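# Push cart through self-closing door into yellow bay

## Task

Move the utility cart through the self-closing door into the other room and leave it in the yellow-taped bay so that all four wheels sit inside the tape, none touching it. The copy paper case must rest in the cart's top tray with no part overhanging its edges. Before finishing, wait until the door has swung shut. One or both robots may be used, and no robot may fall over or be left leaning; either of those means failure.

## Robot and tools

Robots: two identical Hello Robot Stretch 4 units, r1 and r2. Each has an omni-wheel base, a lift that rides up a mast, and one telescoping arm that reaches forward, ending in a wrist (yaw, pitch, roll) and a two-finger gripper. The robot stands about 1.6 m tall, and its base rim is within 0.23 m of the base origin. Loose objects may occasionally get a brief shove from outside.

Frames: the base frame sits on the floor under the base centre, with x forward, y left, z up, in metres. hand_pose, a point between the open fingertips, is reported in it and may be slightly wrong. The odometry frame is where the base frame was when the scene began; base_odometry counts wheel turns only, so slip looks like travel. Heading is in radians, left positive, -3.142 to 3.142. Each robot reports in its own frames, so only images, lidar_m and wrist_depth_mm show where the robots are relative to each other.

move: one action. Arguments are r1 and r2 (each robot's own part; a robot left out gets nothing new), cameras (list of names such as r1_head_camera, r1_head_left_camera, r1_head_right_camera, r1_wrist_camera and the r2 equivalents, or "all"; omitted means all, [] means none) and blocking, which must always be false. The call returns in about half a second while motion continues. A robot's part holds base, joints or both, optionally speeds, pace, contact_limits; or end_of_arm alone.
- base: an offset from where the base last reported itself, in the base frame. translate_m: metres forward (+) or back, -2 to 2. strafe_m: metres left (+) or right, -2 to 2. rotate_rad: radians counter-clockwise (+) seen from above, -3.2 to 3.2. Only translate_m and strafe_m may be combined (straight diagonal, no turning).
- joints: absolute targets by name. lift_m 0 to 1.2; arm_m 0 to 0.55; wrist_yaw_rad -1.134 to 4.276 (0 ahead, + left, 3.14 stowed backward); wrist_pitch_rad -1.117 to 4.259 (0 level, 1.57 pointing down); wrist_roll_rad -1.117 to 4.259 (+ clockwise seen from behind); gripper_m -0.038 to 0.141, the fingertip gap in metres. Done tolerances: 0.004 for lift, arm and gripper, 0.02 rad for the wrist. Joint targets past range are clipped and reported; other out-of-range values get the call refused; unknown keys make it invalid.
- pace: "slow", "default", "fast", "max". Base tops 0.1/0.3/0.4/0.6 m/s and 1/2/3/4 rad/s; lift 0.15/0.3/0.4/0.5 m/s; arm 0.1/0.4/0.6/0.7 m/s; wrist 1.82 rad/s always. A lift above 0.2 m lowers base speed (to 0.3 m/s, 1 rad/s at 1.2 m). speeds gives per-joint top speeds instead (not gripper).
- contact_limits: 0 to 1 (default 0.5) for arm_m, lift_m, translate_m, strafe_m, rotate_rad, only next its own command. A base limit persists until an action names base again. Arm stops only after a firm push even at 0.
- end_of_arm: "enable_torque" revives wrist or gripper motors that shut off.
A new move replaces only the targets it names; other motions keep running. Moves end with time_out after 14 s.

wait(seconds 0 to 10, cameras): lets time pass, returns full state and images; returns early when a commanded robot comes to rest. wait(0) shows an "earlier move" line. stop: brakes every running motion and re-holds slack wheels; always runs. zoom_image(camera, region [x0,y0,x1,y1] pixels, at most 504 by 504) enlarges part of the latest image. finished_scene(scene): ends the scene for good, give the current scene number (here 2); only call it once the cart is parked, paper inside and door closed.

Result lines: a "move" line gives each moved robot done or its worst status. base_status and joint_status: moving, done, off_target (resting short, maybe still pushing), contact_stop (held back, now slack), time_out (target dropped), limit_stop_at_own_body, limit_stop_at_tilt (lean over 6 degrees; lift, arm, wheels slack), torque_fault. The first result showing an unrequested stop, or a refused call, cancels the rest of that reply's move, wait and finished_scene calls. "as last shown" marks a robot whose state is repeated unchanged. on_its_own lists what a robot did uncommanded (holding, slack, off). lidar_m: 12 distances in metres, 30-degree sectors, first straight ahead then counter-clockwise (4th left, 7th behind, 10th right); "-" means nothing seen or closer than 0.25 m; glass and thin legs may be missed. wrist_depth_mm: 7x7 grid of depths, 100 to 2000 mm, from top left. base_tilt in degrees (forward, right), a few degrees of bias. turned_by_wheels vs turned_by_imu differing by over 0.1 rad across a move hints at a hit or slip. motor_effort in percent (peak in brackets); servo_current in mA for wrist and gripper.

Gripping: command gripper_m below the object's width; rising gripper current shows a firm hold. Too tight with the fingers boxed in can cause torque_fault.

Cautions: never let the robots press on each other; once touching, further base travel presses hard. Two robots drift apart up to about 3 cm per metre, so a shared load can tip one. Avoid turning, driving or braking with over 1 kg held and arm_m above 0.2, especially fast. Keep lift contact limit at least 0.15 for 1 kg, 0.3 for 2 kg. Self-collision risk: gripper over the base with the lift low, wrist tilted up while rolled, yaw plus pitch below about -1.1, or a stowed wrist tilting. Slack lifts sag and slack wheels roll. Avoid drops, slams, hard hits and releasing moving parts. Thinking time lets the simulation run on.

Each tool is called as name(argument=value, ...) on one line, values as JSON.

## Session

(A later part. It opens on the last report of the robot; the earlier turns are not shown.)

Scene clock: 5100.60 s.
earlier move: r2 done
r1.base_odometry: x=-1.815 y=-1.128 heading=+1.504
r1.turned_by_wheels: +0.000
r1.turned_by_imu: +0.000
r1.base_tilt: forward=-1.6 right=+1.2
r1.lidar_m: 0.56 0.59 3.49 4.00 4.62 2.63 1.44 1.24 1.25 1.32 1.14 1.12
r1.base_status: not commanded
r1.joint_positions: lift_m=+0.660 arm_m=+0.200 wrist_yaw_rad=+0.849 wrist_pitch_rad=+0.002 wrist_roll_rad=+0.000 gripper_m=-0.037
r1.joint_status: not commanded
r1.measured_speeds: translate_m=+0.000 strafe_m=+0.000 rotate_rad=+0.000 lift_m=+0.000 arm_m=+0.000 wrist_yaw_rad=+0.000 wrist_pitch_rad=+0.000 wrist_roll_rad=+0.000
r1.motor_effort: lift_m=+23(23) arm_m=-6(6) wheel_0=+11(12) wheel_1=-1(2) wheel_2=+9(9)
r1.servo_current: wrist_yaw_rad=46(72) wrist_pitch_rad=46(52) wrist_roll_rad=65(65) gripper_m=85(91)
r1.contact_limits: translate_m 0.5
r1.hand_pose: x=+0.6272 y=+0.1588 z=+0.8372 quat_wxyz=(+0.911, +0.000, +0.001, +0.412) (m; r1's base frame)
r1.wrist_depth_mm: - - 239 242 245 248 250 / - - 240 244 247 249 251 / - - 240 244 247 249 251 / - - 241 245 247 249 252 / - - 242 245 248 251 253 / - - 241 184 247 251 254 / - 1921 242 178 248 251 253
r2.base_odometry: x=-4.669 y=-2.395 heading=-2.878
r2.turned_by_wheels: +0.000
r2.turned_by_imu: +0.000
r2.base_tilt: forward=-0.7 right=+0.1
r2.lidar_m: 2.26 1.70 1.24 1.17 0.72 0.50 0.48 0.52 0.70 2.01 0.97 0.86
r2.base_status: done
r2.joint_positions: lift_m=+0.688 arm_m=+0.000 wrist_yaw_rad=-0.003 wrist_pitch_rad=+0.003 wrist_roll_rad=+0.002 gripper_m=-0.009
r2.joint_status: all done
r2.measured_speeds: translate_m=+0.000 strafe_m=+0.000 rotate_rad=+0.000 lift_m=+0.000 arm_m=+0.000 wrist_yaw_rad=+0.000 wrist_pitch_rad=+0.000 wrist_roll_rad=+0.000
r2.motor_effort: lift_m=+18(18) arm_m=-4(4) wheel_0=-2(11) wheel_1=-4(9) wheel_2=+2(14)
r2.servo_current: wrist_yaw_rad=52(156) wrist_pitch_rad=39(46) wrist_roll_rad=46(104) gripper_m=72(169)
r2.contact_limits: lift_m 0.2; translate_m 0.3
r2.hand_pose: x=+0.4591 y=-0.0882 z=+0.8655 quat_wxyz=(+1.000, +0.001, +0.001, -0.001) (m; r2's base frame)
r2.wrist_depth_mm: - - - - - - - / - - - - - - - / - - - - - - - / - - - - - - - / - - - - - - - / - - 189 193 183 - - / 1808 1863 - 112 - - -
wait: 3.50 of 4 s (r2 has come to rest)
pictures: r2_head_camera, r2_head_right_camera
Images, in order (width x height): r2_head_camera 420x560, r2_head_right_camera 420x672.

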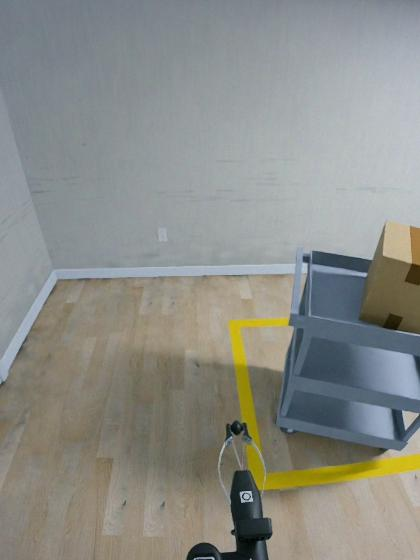

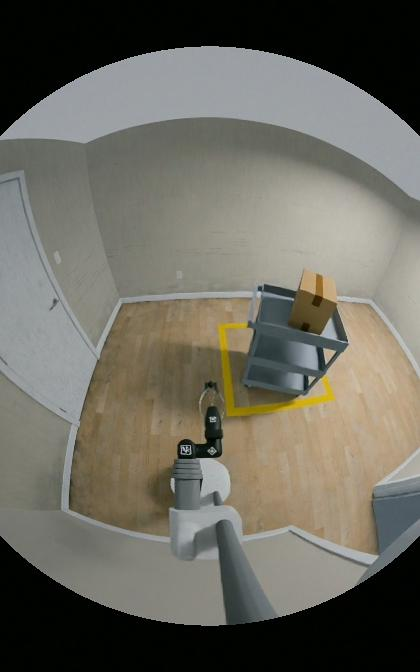

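move(blocking=false, r2={"base": {"strafe_m": -0.70}, "pace": "default", "contact_limits": {"strafe_m": 0.2}}, cameras=[])

wait(seconds=4, cameras=["r2_head_camera", "r2_head_right_camera", "r2_wrist_camera"])

Scene clock: 5171.67 s.
move: r2 moving
r1.base_odometry: x=-1.815 y=-1.128 heading=+1.504
r1.turned_by_wheels: +0.000
r1.turned_by_imu: +0.000
r1.base_tilt: forward=-1.5 right=+1.3
r1.lidar_m: 0.56 0.60 3.45 4.01 4.63 2.65 1.45 1.24 1.22 1.35 1.12 1.14
r1.base_status: not commanded
r1.joint_positions: lift_m=+0.660 arm_m=+0.200 wrist_yaw_rad=+0.849 wrist_pitch_rad=+0.002 wrist_roll_rad=+0.000 gripper_m=-0.037
r1.joint_status: not commanded
r1.measured_speeds: translate_m=+0.000 strafe_m=+0.000 rotate_rad=+0.000 lift_m=+0.000 arm_m=+0.000 wrist_yaw_rad=+0.000 wrist_pitch_rad=+0.000 wrist_roll_rad=+0.000
r1.motor_effort: lift_m=+23(23) arm_m=-5(6) wheel_0=+11(12) wheel_1=-1(1) wheel_2=+9(9)
r1.servo_current: wrist_yaw_rad=72(72) wrist_pitch_rad=39(46) wrist_roll_rad=65(65) gripper_m=91(91)
r1.contact_limits: translate_m 0.5
r1.hand_pose: x=+0.6272 y=+0.1588 z=+0.8372 quat_wxyz=(+0.911, +0.000, +0.001, +0.412) (m; r1's base frame)
r1.wrist_depth_mm: - - 240 243 246 249 252 / - - 240 243 246 249 252 / - - 240 244 247 249 252 / - - 241 244 248 250 252 / - - 242 245 248 251 253 / - - 241 184 248 251 253 / - 1921 242 178 248 252 254
r2.base_odometry: x=-4.678 y=-2.360 heading=-2.878
r2.turned_by_wheels: +0.000
r2.turned_by_imu: +0.001
r2.base_tilt: forward=-0.7 right=+0.0
r2.lidar_m: 2.24 1.76 1.23 1.23 0.71 0.51 0.47 0.53 0.70 2.01 0.97 0.84
r2.base_status: strafe_m moving
r2.joint_positions: lift_m=+0.688 arm_m=+0.000 wrist_yaw_rad=-0.003 wrist_pitch_rad=+0.003 wrist_roll_rad=+0.002 gripper_m=-0.009
r2.joint_status: not commanded
r2.measured_speeds: translate_m=-0.001 strafe_m=-0.139 rotate_rad=+0.006 lift_m=+0.000 arm_m=+0.000 wrist_yaw_rad=+0.000 wrist_pitch_rad=+0.000 wrist_roll_rad=+0.000
r2.motor_effort: lift_m=+17(18) arm_m=-4(4) wheel_0=+9(12) wheel_1=-11(12) wheel_2=+0(2)
r2.servo_current: wrist_yaw_rad=39(52) wrist_pitch_rad=39(52) wrist_roll_rad=59(59) gripper_m=72(78)
r2.contact_limits: lift_m 0.2; strafe_m 0.2
r2.hand_pose: x=+0.4591 y=-0.0882 z=+0.8655 quat_wxyz=(+1.000, +0.001, +0.001, -0.001) (m; r2's base frame)
r2.wrist_depth_mm: - - - - - - - / - - - - - - - / - - - - - - - / - - - - - - - / - - - - - - - / - - 188 194 183 - - / 1863 1808 - 112 - - -
pictures: none
No camera images: "cameras" was empty.

Scene clock: 5174.83 s.
earlier move: r2 done
r1.base_odometry: x=-1.815 y=-1.128 heading=+1.504
r1.turned_by_wheels: +0.000
r1.turned_by_imu: +0.000
r1.base_tilt: forward=-1.6 right=+1.2
r1.lidar_m: 0.59 0.58 3.47 4.01 4.64 2.64 1.48 1.24 1.24 1.34 1.12 1.13
r1.base_status: not commanded
r1.joint_positions: lift_m=+0.660 arm_m=+0.200 wrist_yaw_rad=+0.849 wrist_pitch_rad=+0.002 wrist_roll_rad=+0.000 gripper_m=-0.037
r1.joint_status: not commanded
r1.measured_speeds: translate_m=+0.000 strafe_m=+0.000 rotate_rad=+0.000 lift_m=+0.000 arm_m=+0.000 wrist_yaw_rad=+0.000 wrist_pitch_rad=+0.000 wrist_roll_rad=+0.000
r1.motor_effort: lift_m=+23(23) arm_m=-5(6) wheel_0=+11(12) wheel_1=-1(2) wheel_2=+9(9)
r1.servo_current: wrist_yaw_rad=39(72) wrist_pitch_rad=46(52) wrist_roll_rad=39(65) gripper_m=91(91)
r1.contact_limits: translate_m 0.5
r1.hand_pose: x=+0.6272 y=+0.1588 z=+0.8372 quat_wxyz=(+0.911, +0.000, +0.001, +0.412) (m; r1's base frame)
r1.wrist_depth_mm: - - 240 243 246 250 251 / - - 240 243 246 249 251 / - - 240 243 246 249 252 / - - 241 244 247 250 253 / - - 242 245 248 251 253 / - - 241 184 248 250 254 / - 1921 242 178 248 251 254
r2.base_odometry: x=-4.851 y=-1.719 heading=-2.878
r2.turned_by_wheels: +0.000
r2.turned_by_imu: +0.001
r2.base_tilt: forward=-0.7 right=+0.1
r2.lidar_m: 0.61 0.80 1.97 1.88 0.71 0.51 0.48 1.23 1.00 1.98 2.92 0.63
r2.base_status: done
r2.joint_positions: lift_m=+0.688 arm_m=+0.000 wrist_yaw_rad=-0.003 wrist_pitch_rad=+0.003 wrist_roll_rad=+0.002 gripper_m=-0.009
r2.joint_status: not commanded
r2.measured_speeds: translate_m=+0.000 strafe_m=+0.000 rotate_rad=+0.000 lift_m=+0.000 arm_m=+0.000 wrist_yaw_rad=+0.000 wrist_pitch_rad=+0.000 wrist_roll_rad=+0.000
r2.motor_effort: lift_m=+18(18) arm_m=-4(4) wheel_0=+2(13) wheel_1=+0(12) wheel_2=+0(2)
r2.servo_current: wrist_yaw_rad=46(65) wrist_pitch_rad=46(52) wrist_roll_rad=46(65) gripper_m=72(78)
r2.contact_limits: lift_m 0.2; strafe_m 0.2
r2.hand_pose: x=+0.4591 y=-0.0882 z=+0.8655 quat_wxyz=(+1.000, +0.001, +0.001, -0.001) (m; r2's base frame)
r2.wrist_depth_mm: - - - - - - - / - - - 554 - - - / - - 615 544 778 - - / - - 615 549 715 - - / - - - - - - - / - - 187 193 183 - - / 1921 621 - 112 - - 1921
wait: 3.17 of 4 s (r2 has come to rest)
pictures: r2_head_camera, r2_head_right_camera, r2_wrist_camera
Images, in order (width x height): r2_head_camera 420x560, r2_head_right_camera 420x672, r2_wrist_camera 616x392.

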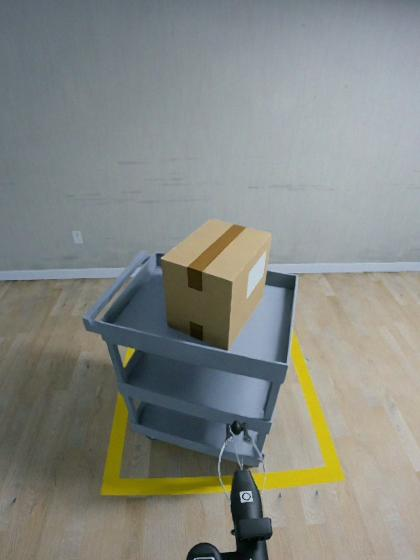

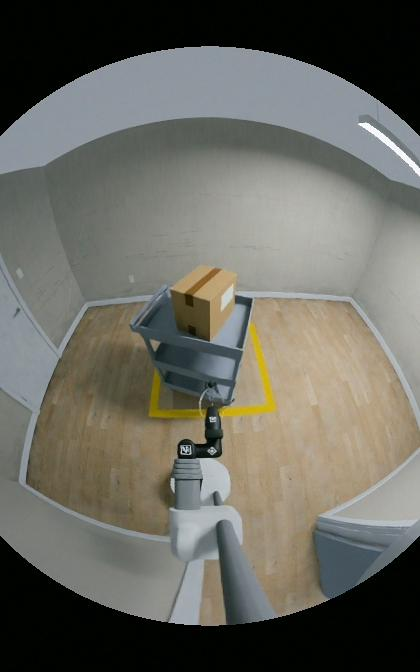

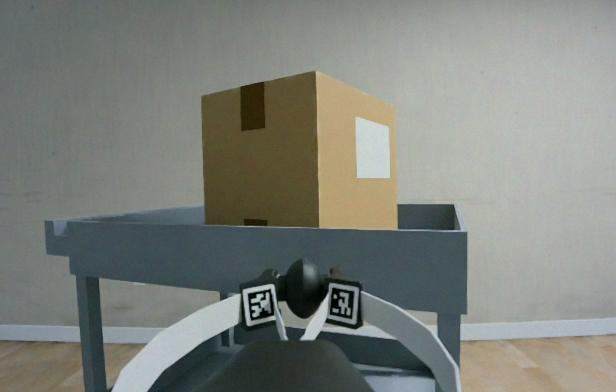

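zoom_image(camera="r2_head_camera", region=[80, 300, 360, 510])

zoom_image(camera="r2_head_right_camera", region=[120, 250, 300, 430])

Scaled by 1.800 from the camera's 420x560 image, which has a finer 1200x1600 frame.

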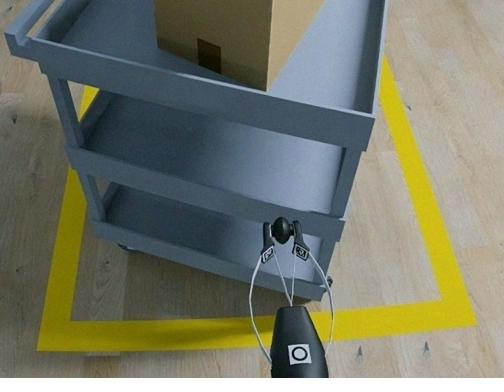

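Scaled by 2.800 from the camera's 420x672 image, which has a finer 600x960 frame.

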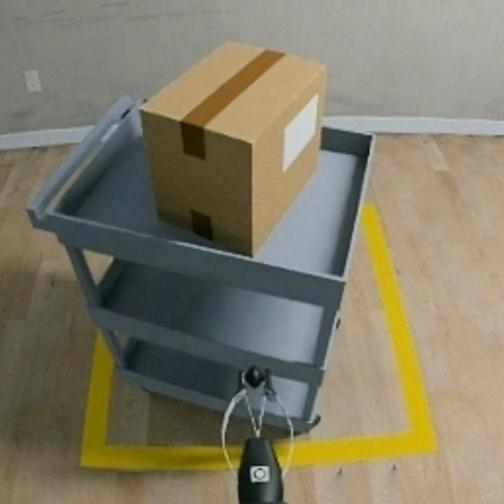

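move(blocking=false, r2={"base": {"translate_m": 0.1, "strafe_m": -0.11}, "joints": {"lift_m": 0.608}, "pace": "default", "contact_limits": {"translate_m": 0.1, "lift_m": 0.2}}, cameras=[])

wait(seconds=3, cameras=["r2_head_camera", "r2_wrist_camera"])

Scene clock: 5208.97 s.
move: r2 moving
r1.base_odometry: x=-1.815 y=-1.128 heading=+1.504
r1.turned_by_wheels: +0.000
r1.turned_by_imu: +0.000
r1.base_tilt: forward=-1.6 right=+1.3
r1.lidar_m: 0.57 0.60 3.48 3.99 4.64 2.61 1.45 1.23 1.25 1.34 1.13 1.13
r1.base_status: not commanded
r1.joint_positions: lift_m=+0.660 arm_m=+0.200 wrist_yaw_rad=+0.849 wrist_pitch_rad=+0.002 wrist_roll_rad=+0.000 gripper_m=-0.037
r1.joint_status: not commanded
r1.measured_speeds: translate_m=+0.000 strafe_m=+0.000 rotate_rad=+0.000 lift_m=+0.000 arm_m=+0.000 wrist_yaw_rad=+0.000 wrist_pitch_rad=+0.000 wrist_roll_rad=+0.000
r1.motor_effort: lift_m=+23(23) arm_m=-5(6) wheel_0=+11(12) wheel_1=-1(1) wheel_2=+9(9)
r1.servo_current: wrist_yaw_rad=52(59) wrist_pitch_rad=39(46) wrist_roll_rad=52(65) gripper_m=85(91)
r1.contact_limits: translate_m 0.5
r1.hand_pose: x=+0.6272 y=+0.1588 z=+0.8372 quat_wxyz=(+0.911, +0.000, +0.001, +0.412) (m; r1's base frame)
r1.wrist_depth_mm: - - 239 243 246 248 251 / - - 240 244 246 249 252 / - - 240 244 246 249 252 / - - 242 244 247 249 252 / - - 242 246 248 250 253 / - - 241 184 248 251 253 / - 1983 243 178 248 252 253
r2.base_odometry: x=-4.878 y=-1.702 heading=-2.878
r2.turned_by_wheels: -0.001
r2.turned_by_imu: +0.000
r2.base_tilt: forward=-0.7 right=+0.0
r2.lidar_m: 0.62 0.75 1.98 1.92 0.75 0.54 0.49 1.21 1.01 2.07 2.89 0.60
r2.base_status: translate_m moving; strafe_m moving
r2.joint_positions: lift_m=+0.650 arm_m=+0.000 wrist_yaw_rad=-0.003 wrist_pitch_rad=+0.003 wrist_roll_rad=+0.002 gripper_m=-0.009
r2.joint_status: lift_m moving
r2.measured_speeds: translate_m=+0.083 strafe_m=-0.093 rotate_rad=-0.001 lift_m=-0.146 arm_m=+0.000 wrist_yaw_rad=+0.000 wrist_pitch_rad=+0.000 wrist_roll_rad=+0.000
r2.motor_effort: lift_m=+16(16) arm_m=-4(4) wheel_0=+9(13) wheel_1=-8(8) wheel_2=-10(11)
r2.servo_current: wrist_yaw_rad=46(52) wrist_pitch_rad=39(46) wrist_roll_rad=46(52) gripper_m=78(85)
r2.contact_limits: lift_m 0.2; translate_m 0.1
r2.hand_pose: x=+0.4591 y=-0.0882 z=+0.8278 quat_wxyz=(+1.000, +0.001, +0.001, -0.001) (m; r2's base frame)
r2.wrist_depth_mm: - - - - - - - / - - 574 517 - - - / - - 569 525 - - - / - - 580 525 732 - - / - - 484 - - - - / - - 188 193 183 - - / 1863 1863 - 112 - - 1756
pictures: none
No camera images: "cameras" was empty.

Scene clock: 5210.27 s.
earlier move: r2 done
r1.base_odometry: x=-1.815 y=-1.128 heading=+1.504
r1.turned_by_wheels: +0.000
r1.turned_by_imu: +0.000
r1.base_tilt: forward=-1.6 right=+1.3
r1.lidar_m: 0.55 0.60 3.50 3.98 4.64 2.63 1.46 1.22 1.24 1.33 1.12 1.11
r1.base_status: not commanded
r1.joint_positions: lift_m=+0.660 arm_m=+0.200 wrist_yaw_rad=+0.849 wrist_pitch_rad=+0.002 wrist_roll_rad=+0.000 gripper_m=-0.037
r1.joint_status: not commanded
r1.measured_speeds: translate_m=+0.000 strafe_m=+0.000 rotate_rad=+0.000 lift_m=+0.000 arm_m=+0.000 wrist_yaw_rad=+0.000 wrist_pitch_rad=+0.000 wrist_roll_rad=+0.000
r1.motor_effort: lift_m=+23(23) arm_m=-5(6) wheel_0=+11(12) wheel_1=-1(1) wheel_2=+9(9)
r1.servo_current: wrist_yaw_rad=39(78) wrist_pitch_rad=39(52) wrist_roll_rad=39(65) gripper_m=91(91)
r1.contact_limits: translate_m 0.5
r1.hand_pose: x=+0.6272 y=+0.1588 z=+0.8372 quat_wxyz=(+0.911, +0.000, +0.001, +0.412) (m; r1's base frame)
r1.wrist_depth_mm: - - 239 243 245 248 251 / - - 239 243 246 249 252 / - - 239 244 246 250 252 / - - 241 244 247 249 252 / - - 242 245 248 251 253 / - - 241 184 247 251 253 / - 1921 242 178 248 251 254
r2.base_odometry: x=-4.976 y=-1.639 heading=-2.878
r2.turned_by_wheels: +0.000
r2.turned_by_imu: +0.001
r2.base_tilt: forward=-0.7 right=+0.0
r2.lidar_m: 0.52 0.60 2.05 1.98 0.85 0.60 0.58 1.03 0.95 2.35 2.81 0.57
r2.base_status: done
r2.joint_positions: lift_m=+0.608 arm_m=+0.000 wrist_yaw_rad=-0.003 wrist_pitch_rad=+0.003 wrist_roll_rad=+0.002 gripper_m=-0.009
r2.joint_status: all done
r2.measured_speeds: translate_m=+0.000 strafe_m=+0.000 rotate_rad=+0.000 lift_m=+0.000 arm_m=+0.000 wrist_yaw_rad=+0.000 wrist_pitch_rad=+0.000 wrist_roll_rad=+0.000
r2.motor_effort: lift_m=+14(17) arm_m=-4(4) wheel_0=+1(13) wheel_1=-5(9) wheel_2=-4(11)
r2.servo_current: wrist_yaw_rad=46(65) wrist_pitch_rad=46(46) wrist_roll_rad=52(59) gripper_m=72(85)
r2.contact_limits: lift_m 0.2; translate_m 0.1
r2.hand_pose: x=+0.4591 y=-0.0882 z=+0.7858 quat_wxyz=(+1.000, +0.001, +0.001, -0.001) (m; r2's base frame)
r2.wrist_depth_mm: - 484 427 544 - - - / - 488 436 569 - - - / - 496 439 564 - - - / - - - - - - - / - - 351 307 307 - - / - - 187 193 182 - - / 1808 137 - 112 - 1661 1708
wait: 1.30 of 3 s (r2 has come to rest)
pictures: r2_head_camera, r2_wrist_camera
Images, in order (width x height): r2_head_camera 420x560, r2_wrist_camera 616x392.

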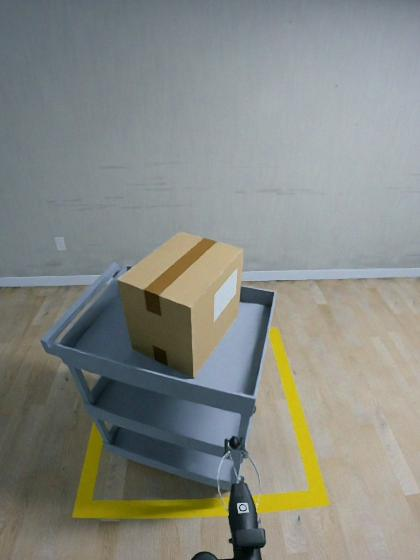

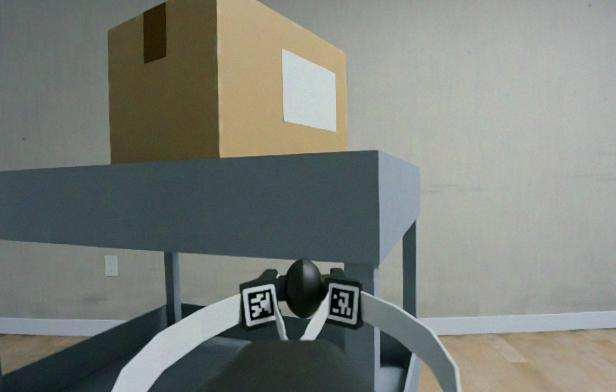

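move(blocking=false, r2={"base": {"translate_m": 0.235}, "joints": {"lift_m": 0.638}, "pace": "slow", "contact_limits": {"translate_m": 0.5, "lift_m": 0.3}}, cameras=[])

wait(seconds=4, cameras=["r2_head_camera", "r2_wrist_camera"])

Scene clock: 5222.70 s.
move: r2 moving
r1.base_odometry: x=-1.815 y=-1.128 heading=+1.504
r1.turned_by_wheels: +0.000
r1.turned_by_imu: +0.000
r1.base_tilt: forward=-1.5 right=+1.3
r1.lidar_m: 0.58 0.59 3.45 4.00 4.63 2.65 1.47 1.25 1.22 1.35 1.13 1.14
r1.base_status: not commanded
r1.joint_positions: lift_m=+0.660 arm_m=+0.200 wrist_yaw_rad=+0.849 wrist_pitch_rad=+0.002 wrist_roll_rad=+0.000 gripper_m=-0.037
r1.joint_status: not commanded
r1.measured_speeds: translate_m=+0.000 strafe_m=+0.000 rotate_rad=+0.000 lift_m=+0.000 arm_m=+0.000 wrist_yaw_rad=+0.000 wrist_pitch_rad=+0.000 wrist_roll_rad=+0.000
r1.motor_effort: lift_m=+23(23) arm_m=-5(6) wheel_0=+11(11) wheel_1=-1(1) wheel_2=+9(9)
r1.servo_current: wrist_yaw_rad=46(52) wrist_pitch_rad=46(46) wrist_roll_rad=46(52) gripper_m=85(91)
r1.contact_limits: translate_m 0.5
r1.hand_pose: x=+0.6272 y=+0.1588 z=+0.8372 quat_wxyz=(+0.911, +0.000, +0.001, +0.412) (m; r1's base frame)
r1.wrist_depth_mm: - - 239 242 245 249 251 / - - 240 244 247 249 251 / - - 240 244 247 249 252 / - - 242 245 247 250 252 / - - 242 245 248 250 253 / - - 240 183 248 251 253 / - 1983 242 178 248 252 253
r2.base_odometry: x=-4.988 y=-1.642 heading=-2.878
r2.turned_by_wheels: +0.000
r2.turned_by_imu: +0.001
r2.base_tilt: forward=-0.7 right=+0.1
r2.lidar_m: 0.48 0.62 2.08 1.99 0.88 0.62 0.60 1.02 0.99 2.41 2.81 0.52
r2.base_status: translate_m moving
r2.joint_positions: lift_m=+0.630 arm_m=+0.000 wrist_yaw_rad=-0.003 wrist_pitch_rad=+0.003 wrist_roll_rad=+0.002 gripper_m=-0.009
r2.joint_status: lift_m moving
r2.measured_speeds: translate_m=+0.049 strafe_m=+0.000 rotate_rad=+0.003 lift_m=+0.057 arm_m=+0.000 wrist_yaw_rad=+0.000 wrist_pitch_rad=+0.000 wrist_roll_rad=+0.000
r2.motor_effort: lift_m=+22(23) arm_m=-3(4) wheel_0=+7(7) wheel_1=+8(8) wheel_2=-10(10)
r2.servo_current: wrist_yaw_rad=46(52) wrist_pitch_rad=39(46) wrist_roll_rad=46(65) gripper_m=72(78)
r2.contact_limits: lift_m 0.3; translate_m 0.5
r2.hand_pose: x=+0.4591 y=-0.0882 z=+0.8078 quat_wxyz=(+1.000, +0.001, +0.001, -0.001) (m; r2's base frame)
r2.wrist_depth_mm: - 466 421 504 - - - / - 484 421 559 - - - / - 488 424 554 - - - / - - - - - - - / - 387 334 - - - - / - - 183 191 183 - - / 1863 137 - 112 - 1618 1756
pictures: none
No camera images: "cameras" was empty.

Scene clock: 5225.83 s.
earlier move: r2 done
r1.base_odometry: x=-1.815 y=-1.128 heading=+1.504
r1.turned_by_wheels: +0.000
r1.turned_by_imu: +0.000
r1.base_tilt: forward=-1.6 right=+1.2
r1.lidar_m: 0.59 0.57 3.48 4.03 4.63 2.63 1.42 1.23 1.23 1.33 1.11 1.15
r1.base_status: not commanded
r1.joint_positions: lift_m=+0.660 arm_m=+0.200 wrist_yaw_rad=+0.849 wrist_pitch_rad=+0.002 wrist_roll_rad=+0.000 gripper_m=-0.037
r1.joint_status: not commanded
r1.measured_speeds: translate_m=+0.000 strafe_m=+0.000 rotate_rad=+0.000 lift_m=+0.000 arm_m=+0.000 wrist_yaw_rad=+0.000 wrist_pitch_rad=+0.000 wrist_roll_rad=+0.000
r1.motor_effort: lift_m=+23(23) arm_m=-5(6) wheel_0=+11(12) wheel_1=-1(2) wheel_2=+9(9)
r1.servo_current: wrist_yaw_rad=65(65) wrist_pitch_rad=39(52) wrist_roll_rad=46(59) gripper_m=91(91)
r1.contact_limits: translate_m 0.5
r1.hand_pose: x=+0.6272 y=+0.1588 z=+0.8372 quat_wxyz=(+0.911, +0.000, +0.001, +0.412) (m; r1's base frame)
r1.wrist_depth_mm: - - 239 243 245 248 251 / - - 240 244 246 250 252 / - - 240 243 246 249 252 / - - 242 244 248 250 253 / - - 241 245 248 250 253 / - - 240 184 248 251 253 / - 1921 242 178 248 252 254
r2.base_odometry: x=-5.203 y=-1.700 heading=-2.878
r2.turned_by_wheels: +0.000
r2.turned_by_imu: +0.002
r2.base_tilt: forward=-0.7 right=+0.1
r2.lidar_m: 0.43 0.46 0.67 1.98 1.18 0.83 0.81 1.15 1.15 2.68 2.80 0.43
r2.base_status: done
r2.joint_positions: lift_m=+0.638 arm_m=+0.000 wrist_yaw_rad=-0.002 wrist_pitch_rad=+0.003 wrist_roll_rad=+0.002 gripper_m=-0.009
r2.joint_status: all done
r2.measured_speeds: translate_m=+0.000 strafe_m=+0.000 rotate_rad=+0.000 lift_m=+0.000 arm_m=+0.000 wrist_yaw_rad=+0.000 wrist_pitch_rad=+0.000 wrist_roll_rad=+0.000
r2.motor_effort: lift_m=+21(24) arm_m=+5(6) wheel_0=+5(9) wheel_1=+4(8) wheel_2=-5(17)
r2.servo_current: wrist_yaw_rad=39(65) wrist_pitch_rad=46(46) wrist_roll_rad=46(65) gripper_m=72(78)
r2.contact_limits: lift_m 0.3; translate_m 0.5
r2.hand_pose: x=+0.4590 y=-0.0881 z=+0.8152 quat_wxyz=(+1.000, +0.001, +0.001, -0.001) (m; r2's base frame)
r2.wrist_depth_mm: 336 312 359 - - - - / 342 315 362 544 - - - / 342 317 362 544 - - - / 347 322 338 - - - - / - - - - - - - / 248 245 182 193 175 - - / 715 130 - 112 244 - 1661
wait: 3.13 of 4 s (r2 has come to rest)
pictures: r2_head_camera, r2_wrist_camera
Images, in order (width x height): r2_head_camera 420x560, r2_wrist_camera 616x392.

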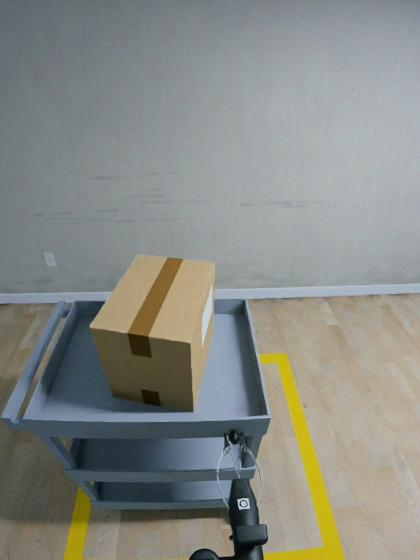

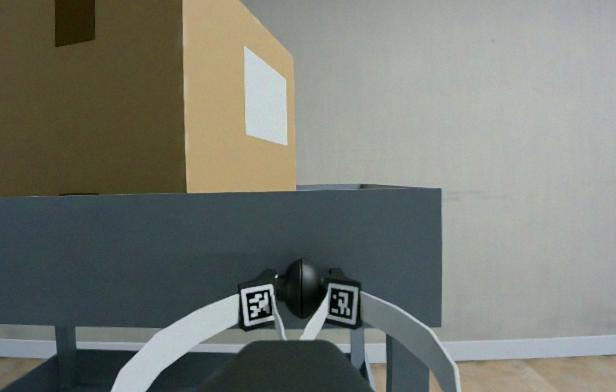

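zoom_image(camera="r2_head_camera", region=[0, 340, 360, 560])

Scaled by 1.400 from the camera's 420x560 image, which has a finer 1200x1600 frame.

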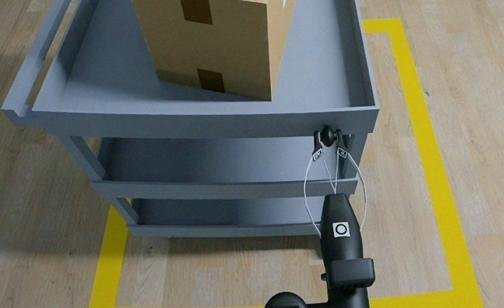

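move(blocking=false, r2={"base": {"translate_m": -0.3}, "pace": "default", "contact_limits": {"translate_m": 0.3}}, cameras=[])

wait(seconds=2.5, cameras=["r2_head_camera", "r2_head_right_camera"])

zoom_image(camera="r2_head_camera", region=[60, 300, 320, 500])

Scene clock: 5262.20 s.
move: r2 moving
r1.base_odometry: x=-1.815 y=-1.128 heading=+1.504
r1.turned_by_wheels: +0.000
r1.turned_by_imu: +0.000
r1.base_tilt: forward=-1.6 right=+1.3
r1.lidar_m: 0.58 0.59 3.48 4.03 4.63 2.63 1.46 1.23 1.24 1.33 1.12 1.12
r1.base_status: not commanded
r1.joint_positions: lift_m=+0.660 arm_m=+0.200 wrist_yaw_rad=+0.849 wrist_pitch_rad=+0.002 wrist_roll_rad=+0.000 gripper_m=-0.037
r1.joint_status: not commanded
r1.measured_speeds: translate_m=+0.000 strafe_m=+0.000 rotate_rad=+0.000 lift_m=+0.000 arm_m=+0.000 wrist_yaw_rad=+0.000 wrist_pitch_rad=+0.000 wrist_roll_rad=+0.000
r1.motor_effort: lift_m=+23(23) arm_m=-5(6) wheel_0=+11(11) wheel_1=-1(2) wheel_2=+9(9)
r1.servo_current: wrist_yaw_rad=46(52) wrist_pitch_rad=46(46) wrist_roll_rad=39(59) gripper_m=91(91)
r1.contact_limits: translate_m 0.5
r1.hand_pose: x=+0.6272 y=+0.1588 z=+0.8372 quat_wxyz=(+0.911, +0.000, +0.001, +0.412) (m; r1's base frame)
r1.wrist_depth_mm: - - 239 243 246 248 250 / - - 240 244 246 249 251 / - - 241 244 246 249 252 / - - 241 245 247 249 252 / - - 242 245 247 251 253 / - - 241 184 248 251 253 / - 1921 242 178 248 252 254
r2.base_odometry: x=-5.173 y=-1.692 heading=-2.878
r2.turned_by_wheels: +0.000
r2.turned_by_imu: +0.000
r2.base_tilt: forward=-0.7 right=+0.0
r2.lidar_m: 0.46 0.52 2.04 1.98 1.17 0.79 0.79 1.09 1.13 2.69 2.79 0.48
r2.base_status: translate_m moving
r2.joint_positions: lift_m=+0.638 arm_m=+0.000 wrist_yaw_rad=-0.002 wrist_pitch_rad=+0.003 wrist_roll_rad=+0.002 gripper_m=-0.009
r2.joint_status: not commanded
r2.measured_speeds: translate_m=-0.121 strafe_m=+0.001 rotate_rad=+0.002 lift_m=+0.000 arm_m=+0.000 wrist_yaw_rad=+0.000 wrist_pitch_rad=+0.000 wrist_roll_rad=+0.000
r2.motor_effort: lift_m=+21(21) arm_m=+5(5) wheel_0=-9(9) wheel_1=-8(8) wheel_2=+11(13)
r2.servo_current: wrist_yaw_rad=46(59) wrist_pitch_rad=46(46) wrist_roll_rad=52(59) gripper_m=65(72)
r2.contact_limits: lift_m 0.3; translate_m 0.3
r2.hand_pose: x=+0.4590 y=-0.0881 z=+0.8152 quat_wxyz=(+1.000, +0.001, +0.001, -0.001) (m; r2's base frame)
r2.wrist_depth_mm: 368 343 375 - - - - / 370 345 375 569 - - - / 377 347 375 564 - - - / 377 351 375 - - - - / - - - - - - - / 277 272 186 193 183 - - / 732 129 - 112 271 - 1661
pictures: none
No camera images: "cameras" was empty.

Scene clock: 5264.17 s.
earlier move: r2 done
r1.base_odometry: x=-1.815 y=-1.128 heading=+1.504
r1.turned_by_wheels: +0.000
r1.turned_by_imu: +0.000
r1.base_tilt: forward=-1.6 right=+1.2
r1.lidar_m: 0.58 0.58 3.47 4.03 4.63 2.62 1.46 1.24 1.22 1.35 1.14 1.12
r1.base_status: not commanded
r1.joint_positions: lift_m=+0.660 arm_m=+0.200 wrist_yaw_rad=+0.849 wrist_pitch_rad=+0.002 wrist_roll_rad=+0.000 gripper_m=-0.037
r1.joint_status: not commanded
r1.measured_speeds: translate_m=+0.000 strafe_m=+0.000 rotate_rad=+0.000 lift_m=+0.000 arm_m=+0.000 wrist_yaw_rad=+0.000 wrist_pitch_rad=+0.000 wrist_roll_rad=+0.000
r1.motor_effort: lift_m=+23(23) arm_m=-5(6) wheel_0=+11(12) wheel_1=-1(2) wheel_2=+9(9)
r1.servo_current: wrist_yaw_rad=59(72) wrist_pitch_rad=39(52) wrist_roll_rad=46(65) gripper_m=91(98)
r1.contact_limits: translate_m 0.5
r1.hand_pose: x=+0.6272 y=+0.1588 z=+0.8372 quat_wxyz=(+0.911, +0.000, +0.001, +0.412) (m; r1's base frame)
r1.wrist_depth_mm: - - 240 243 245 248 251 / - - 240 244 246 249 251 / - - 240 243 247 249 252 / - - 240 243 247 250 252 / - - 242 245 248 251 253 / - - 241 184 247 251 254 / - 1921 242 178 249 253 255
r2.base_odometry: x=-4.913 y=-1.622 heading=-2.878
r2.turned_by_wheels: +0.000
r2.turned_by_imu: +0.000
r2.base_tilt: forward=-0.6 right=+0.1
r2.lidar_m: 0.71 0.77 2.06 1.99 0.74 0.54 0.54 1.06 0.93 2.13 2.79 2.32
r2.base_status: done
r2.joint_positions: lift_m=+0.638 arm_m=+0.000 wrist_yaw_rad=-0.002 wrist_pitch_rad=+0.003 wrist_roll_rad=+0.002 gripper_m=-0.009
r2.joint_status: not commanded
r2.measured_speeds: translate_m=+0.000 strafe_m=+0.000 rotate_rad=+0.000 lift_m=+0.000 arm_m=+0.000 wrist_yaw_rad=+0.000 wrist_pitch_rad=+0.000 wrist_roll_rad=+0.000
r2.motor_effort: lift_m=+21(21) arm_m=+5(6) wheel_0=-2(11) wheel_1=-3(10) wheel_2=+3(14)
r2.servo_current: wrist_yaw_rad=52(65) wrist_pitch_rad=39(46) wrist_roll_rad=52(59) gripper_m=65(72)
r2.contact_limits: lift_m 0.3; translate_m 0.3
r2.hand_pose: x=+0.4590 y=-0.0881 z=+0.8152 quat_wxyz=(+1.000, +0.001, +0.001, -0.001) (m; r2's base frame)
r2.wrist_depth_mm: - - - - - - - / - - 621 - - - - / - 668 621 - - - - / - 668 634 878 - - - / - - - - - - - / - - 187 193 183 - - / 778 137 - 112 - 1756 1756
wait: 1.97 of 2.5 s (r2 has come to rest)
pictures: r2_head_camera, r2_head_right_camera
Images, in order (width x height): r2_head_camera 420x560, r2_head_right_camera 420x672.

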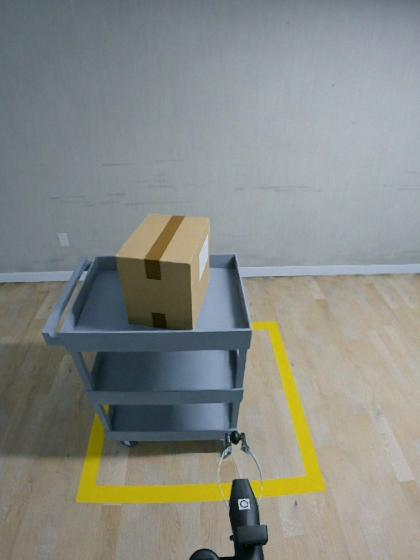

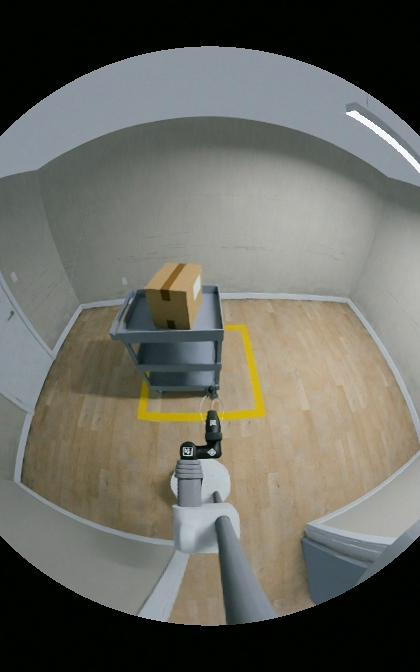

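Scaled by 1.938 from the camera's 420x560 image, which has a finer 1200x1600 frame.

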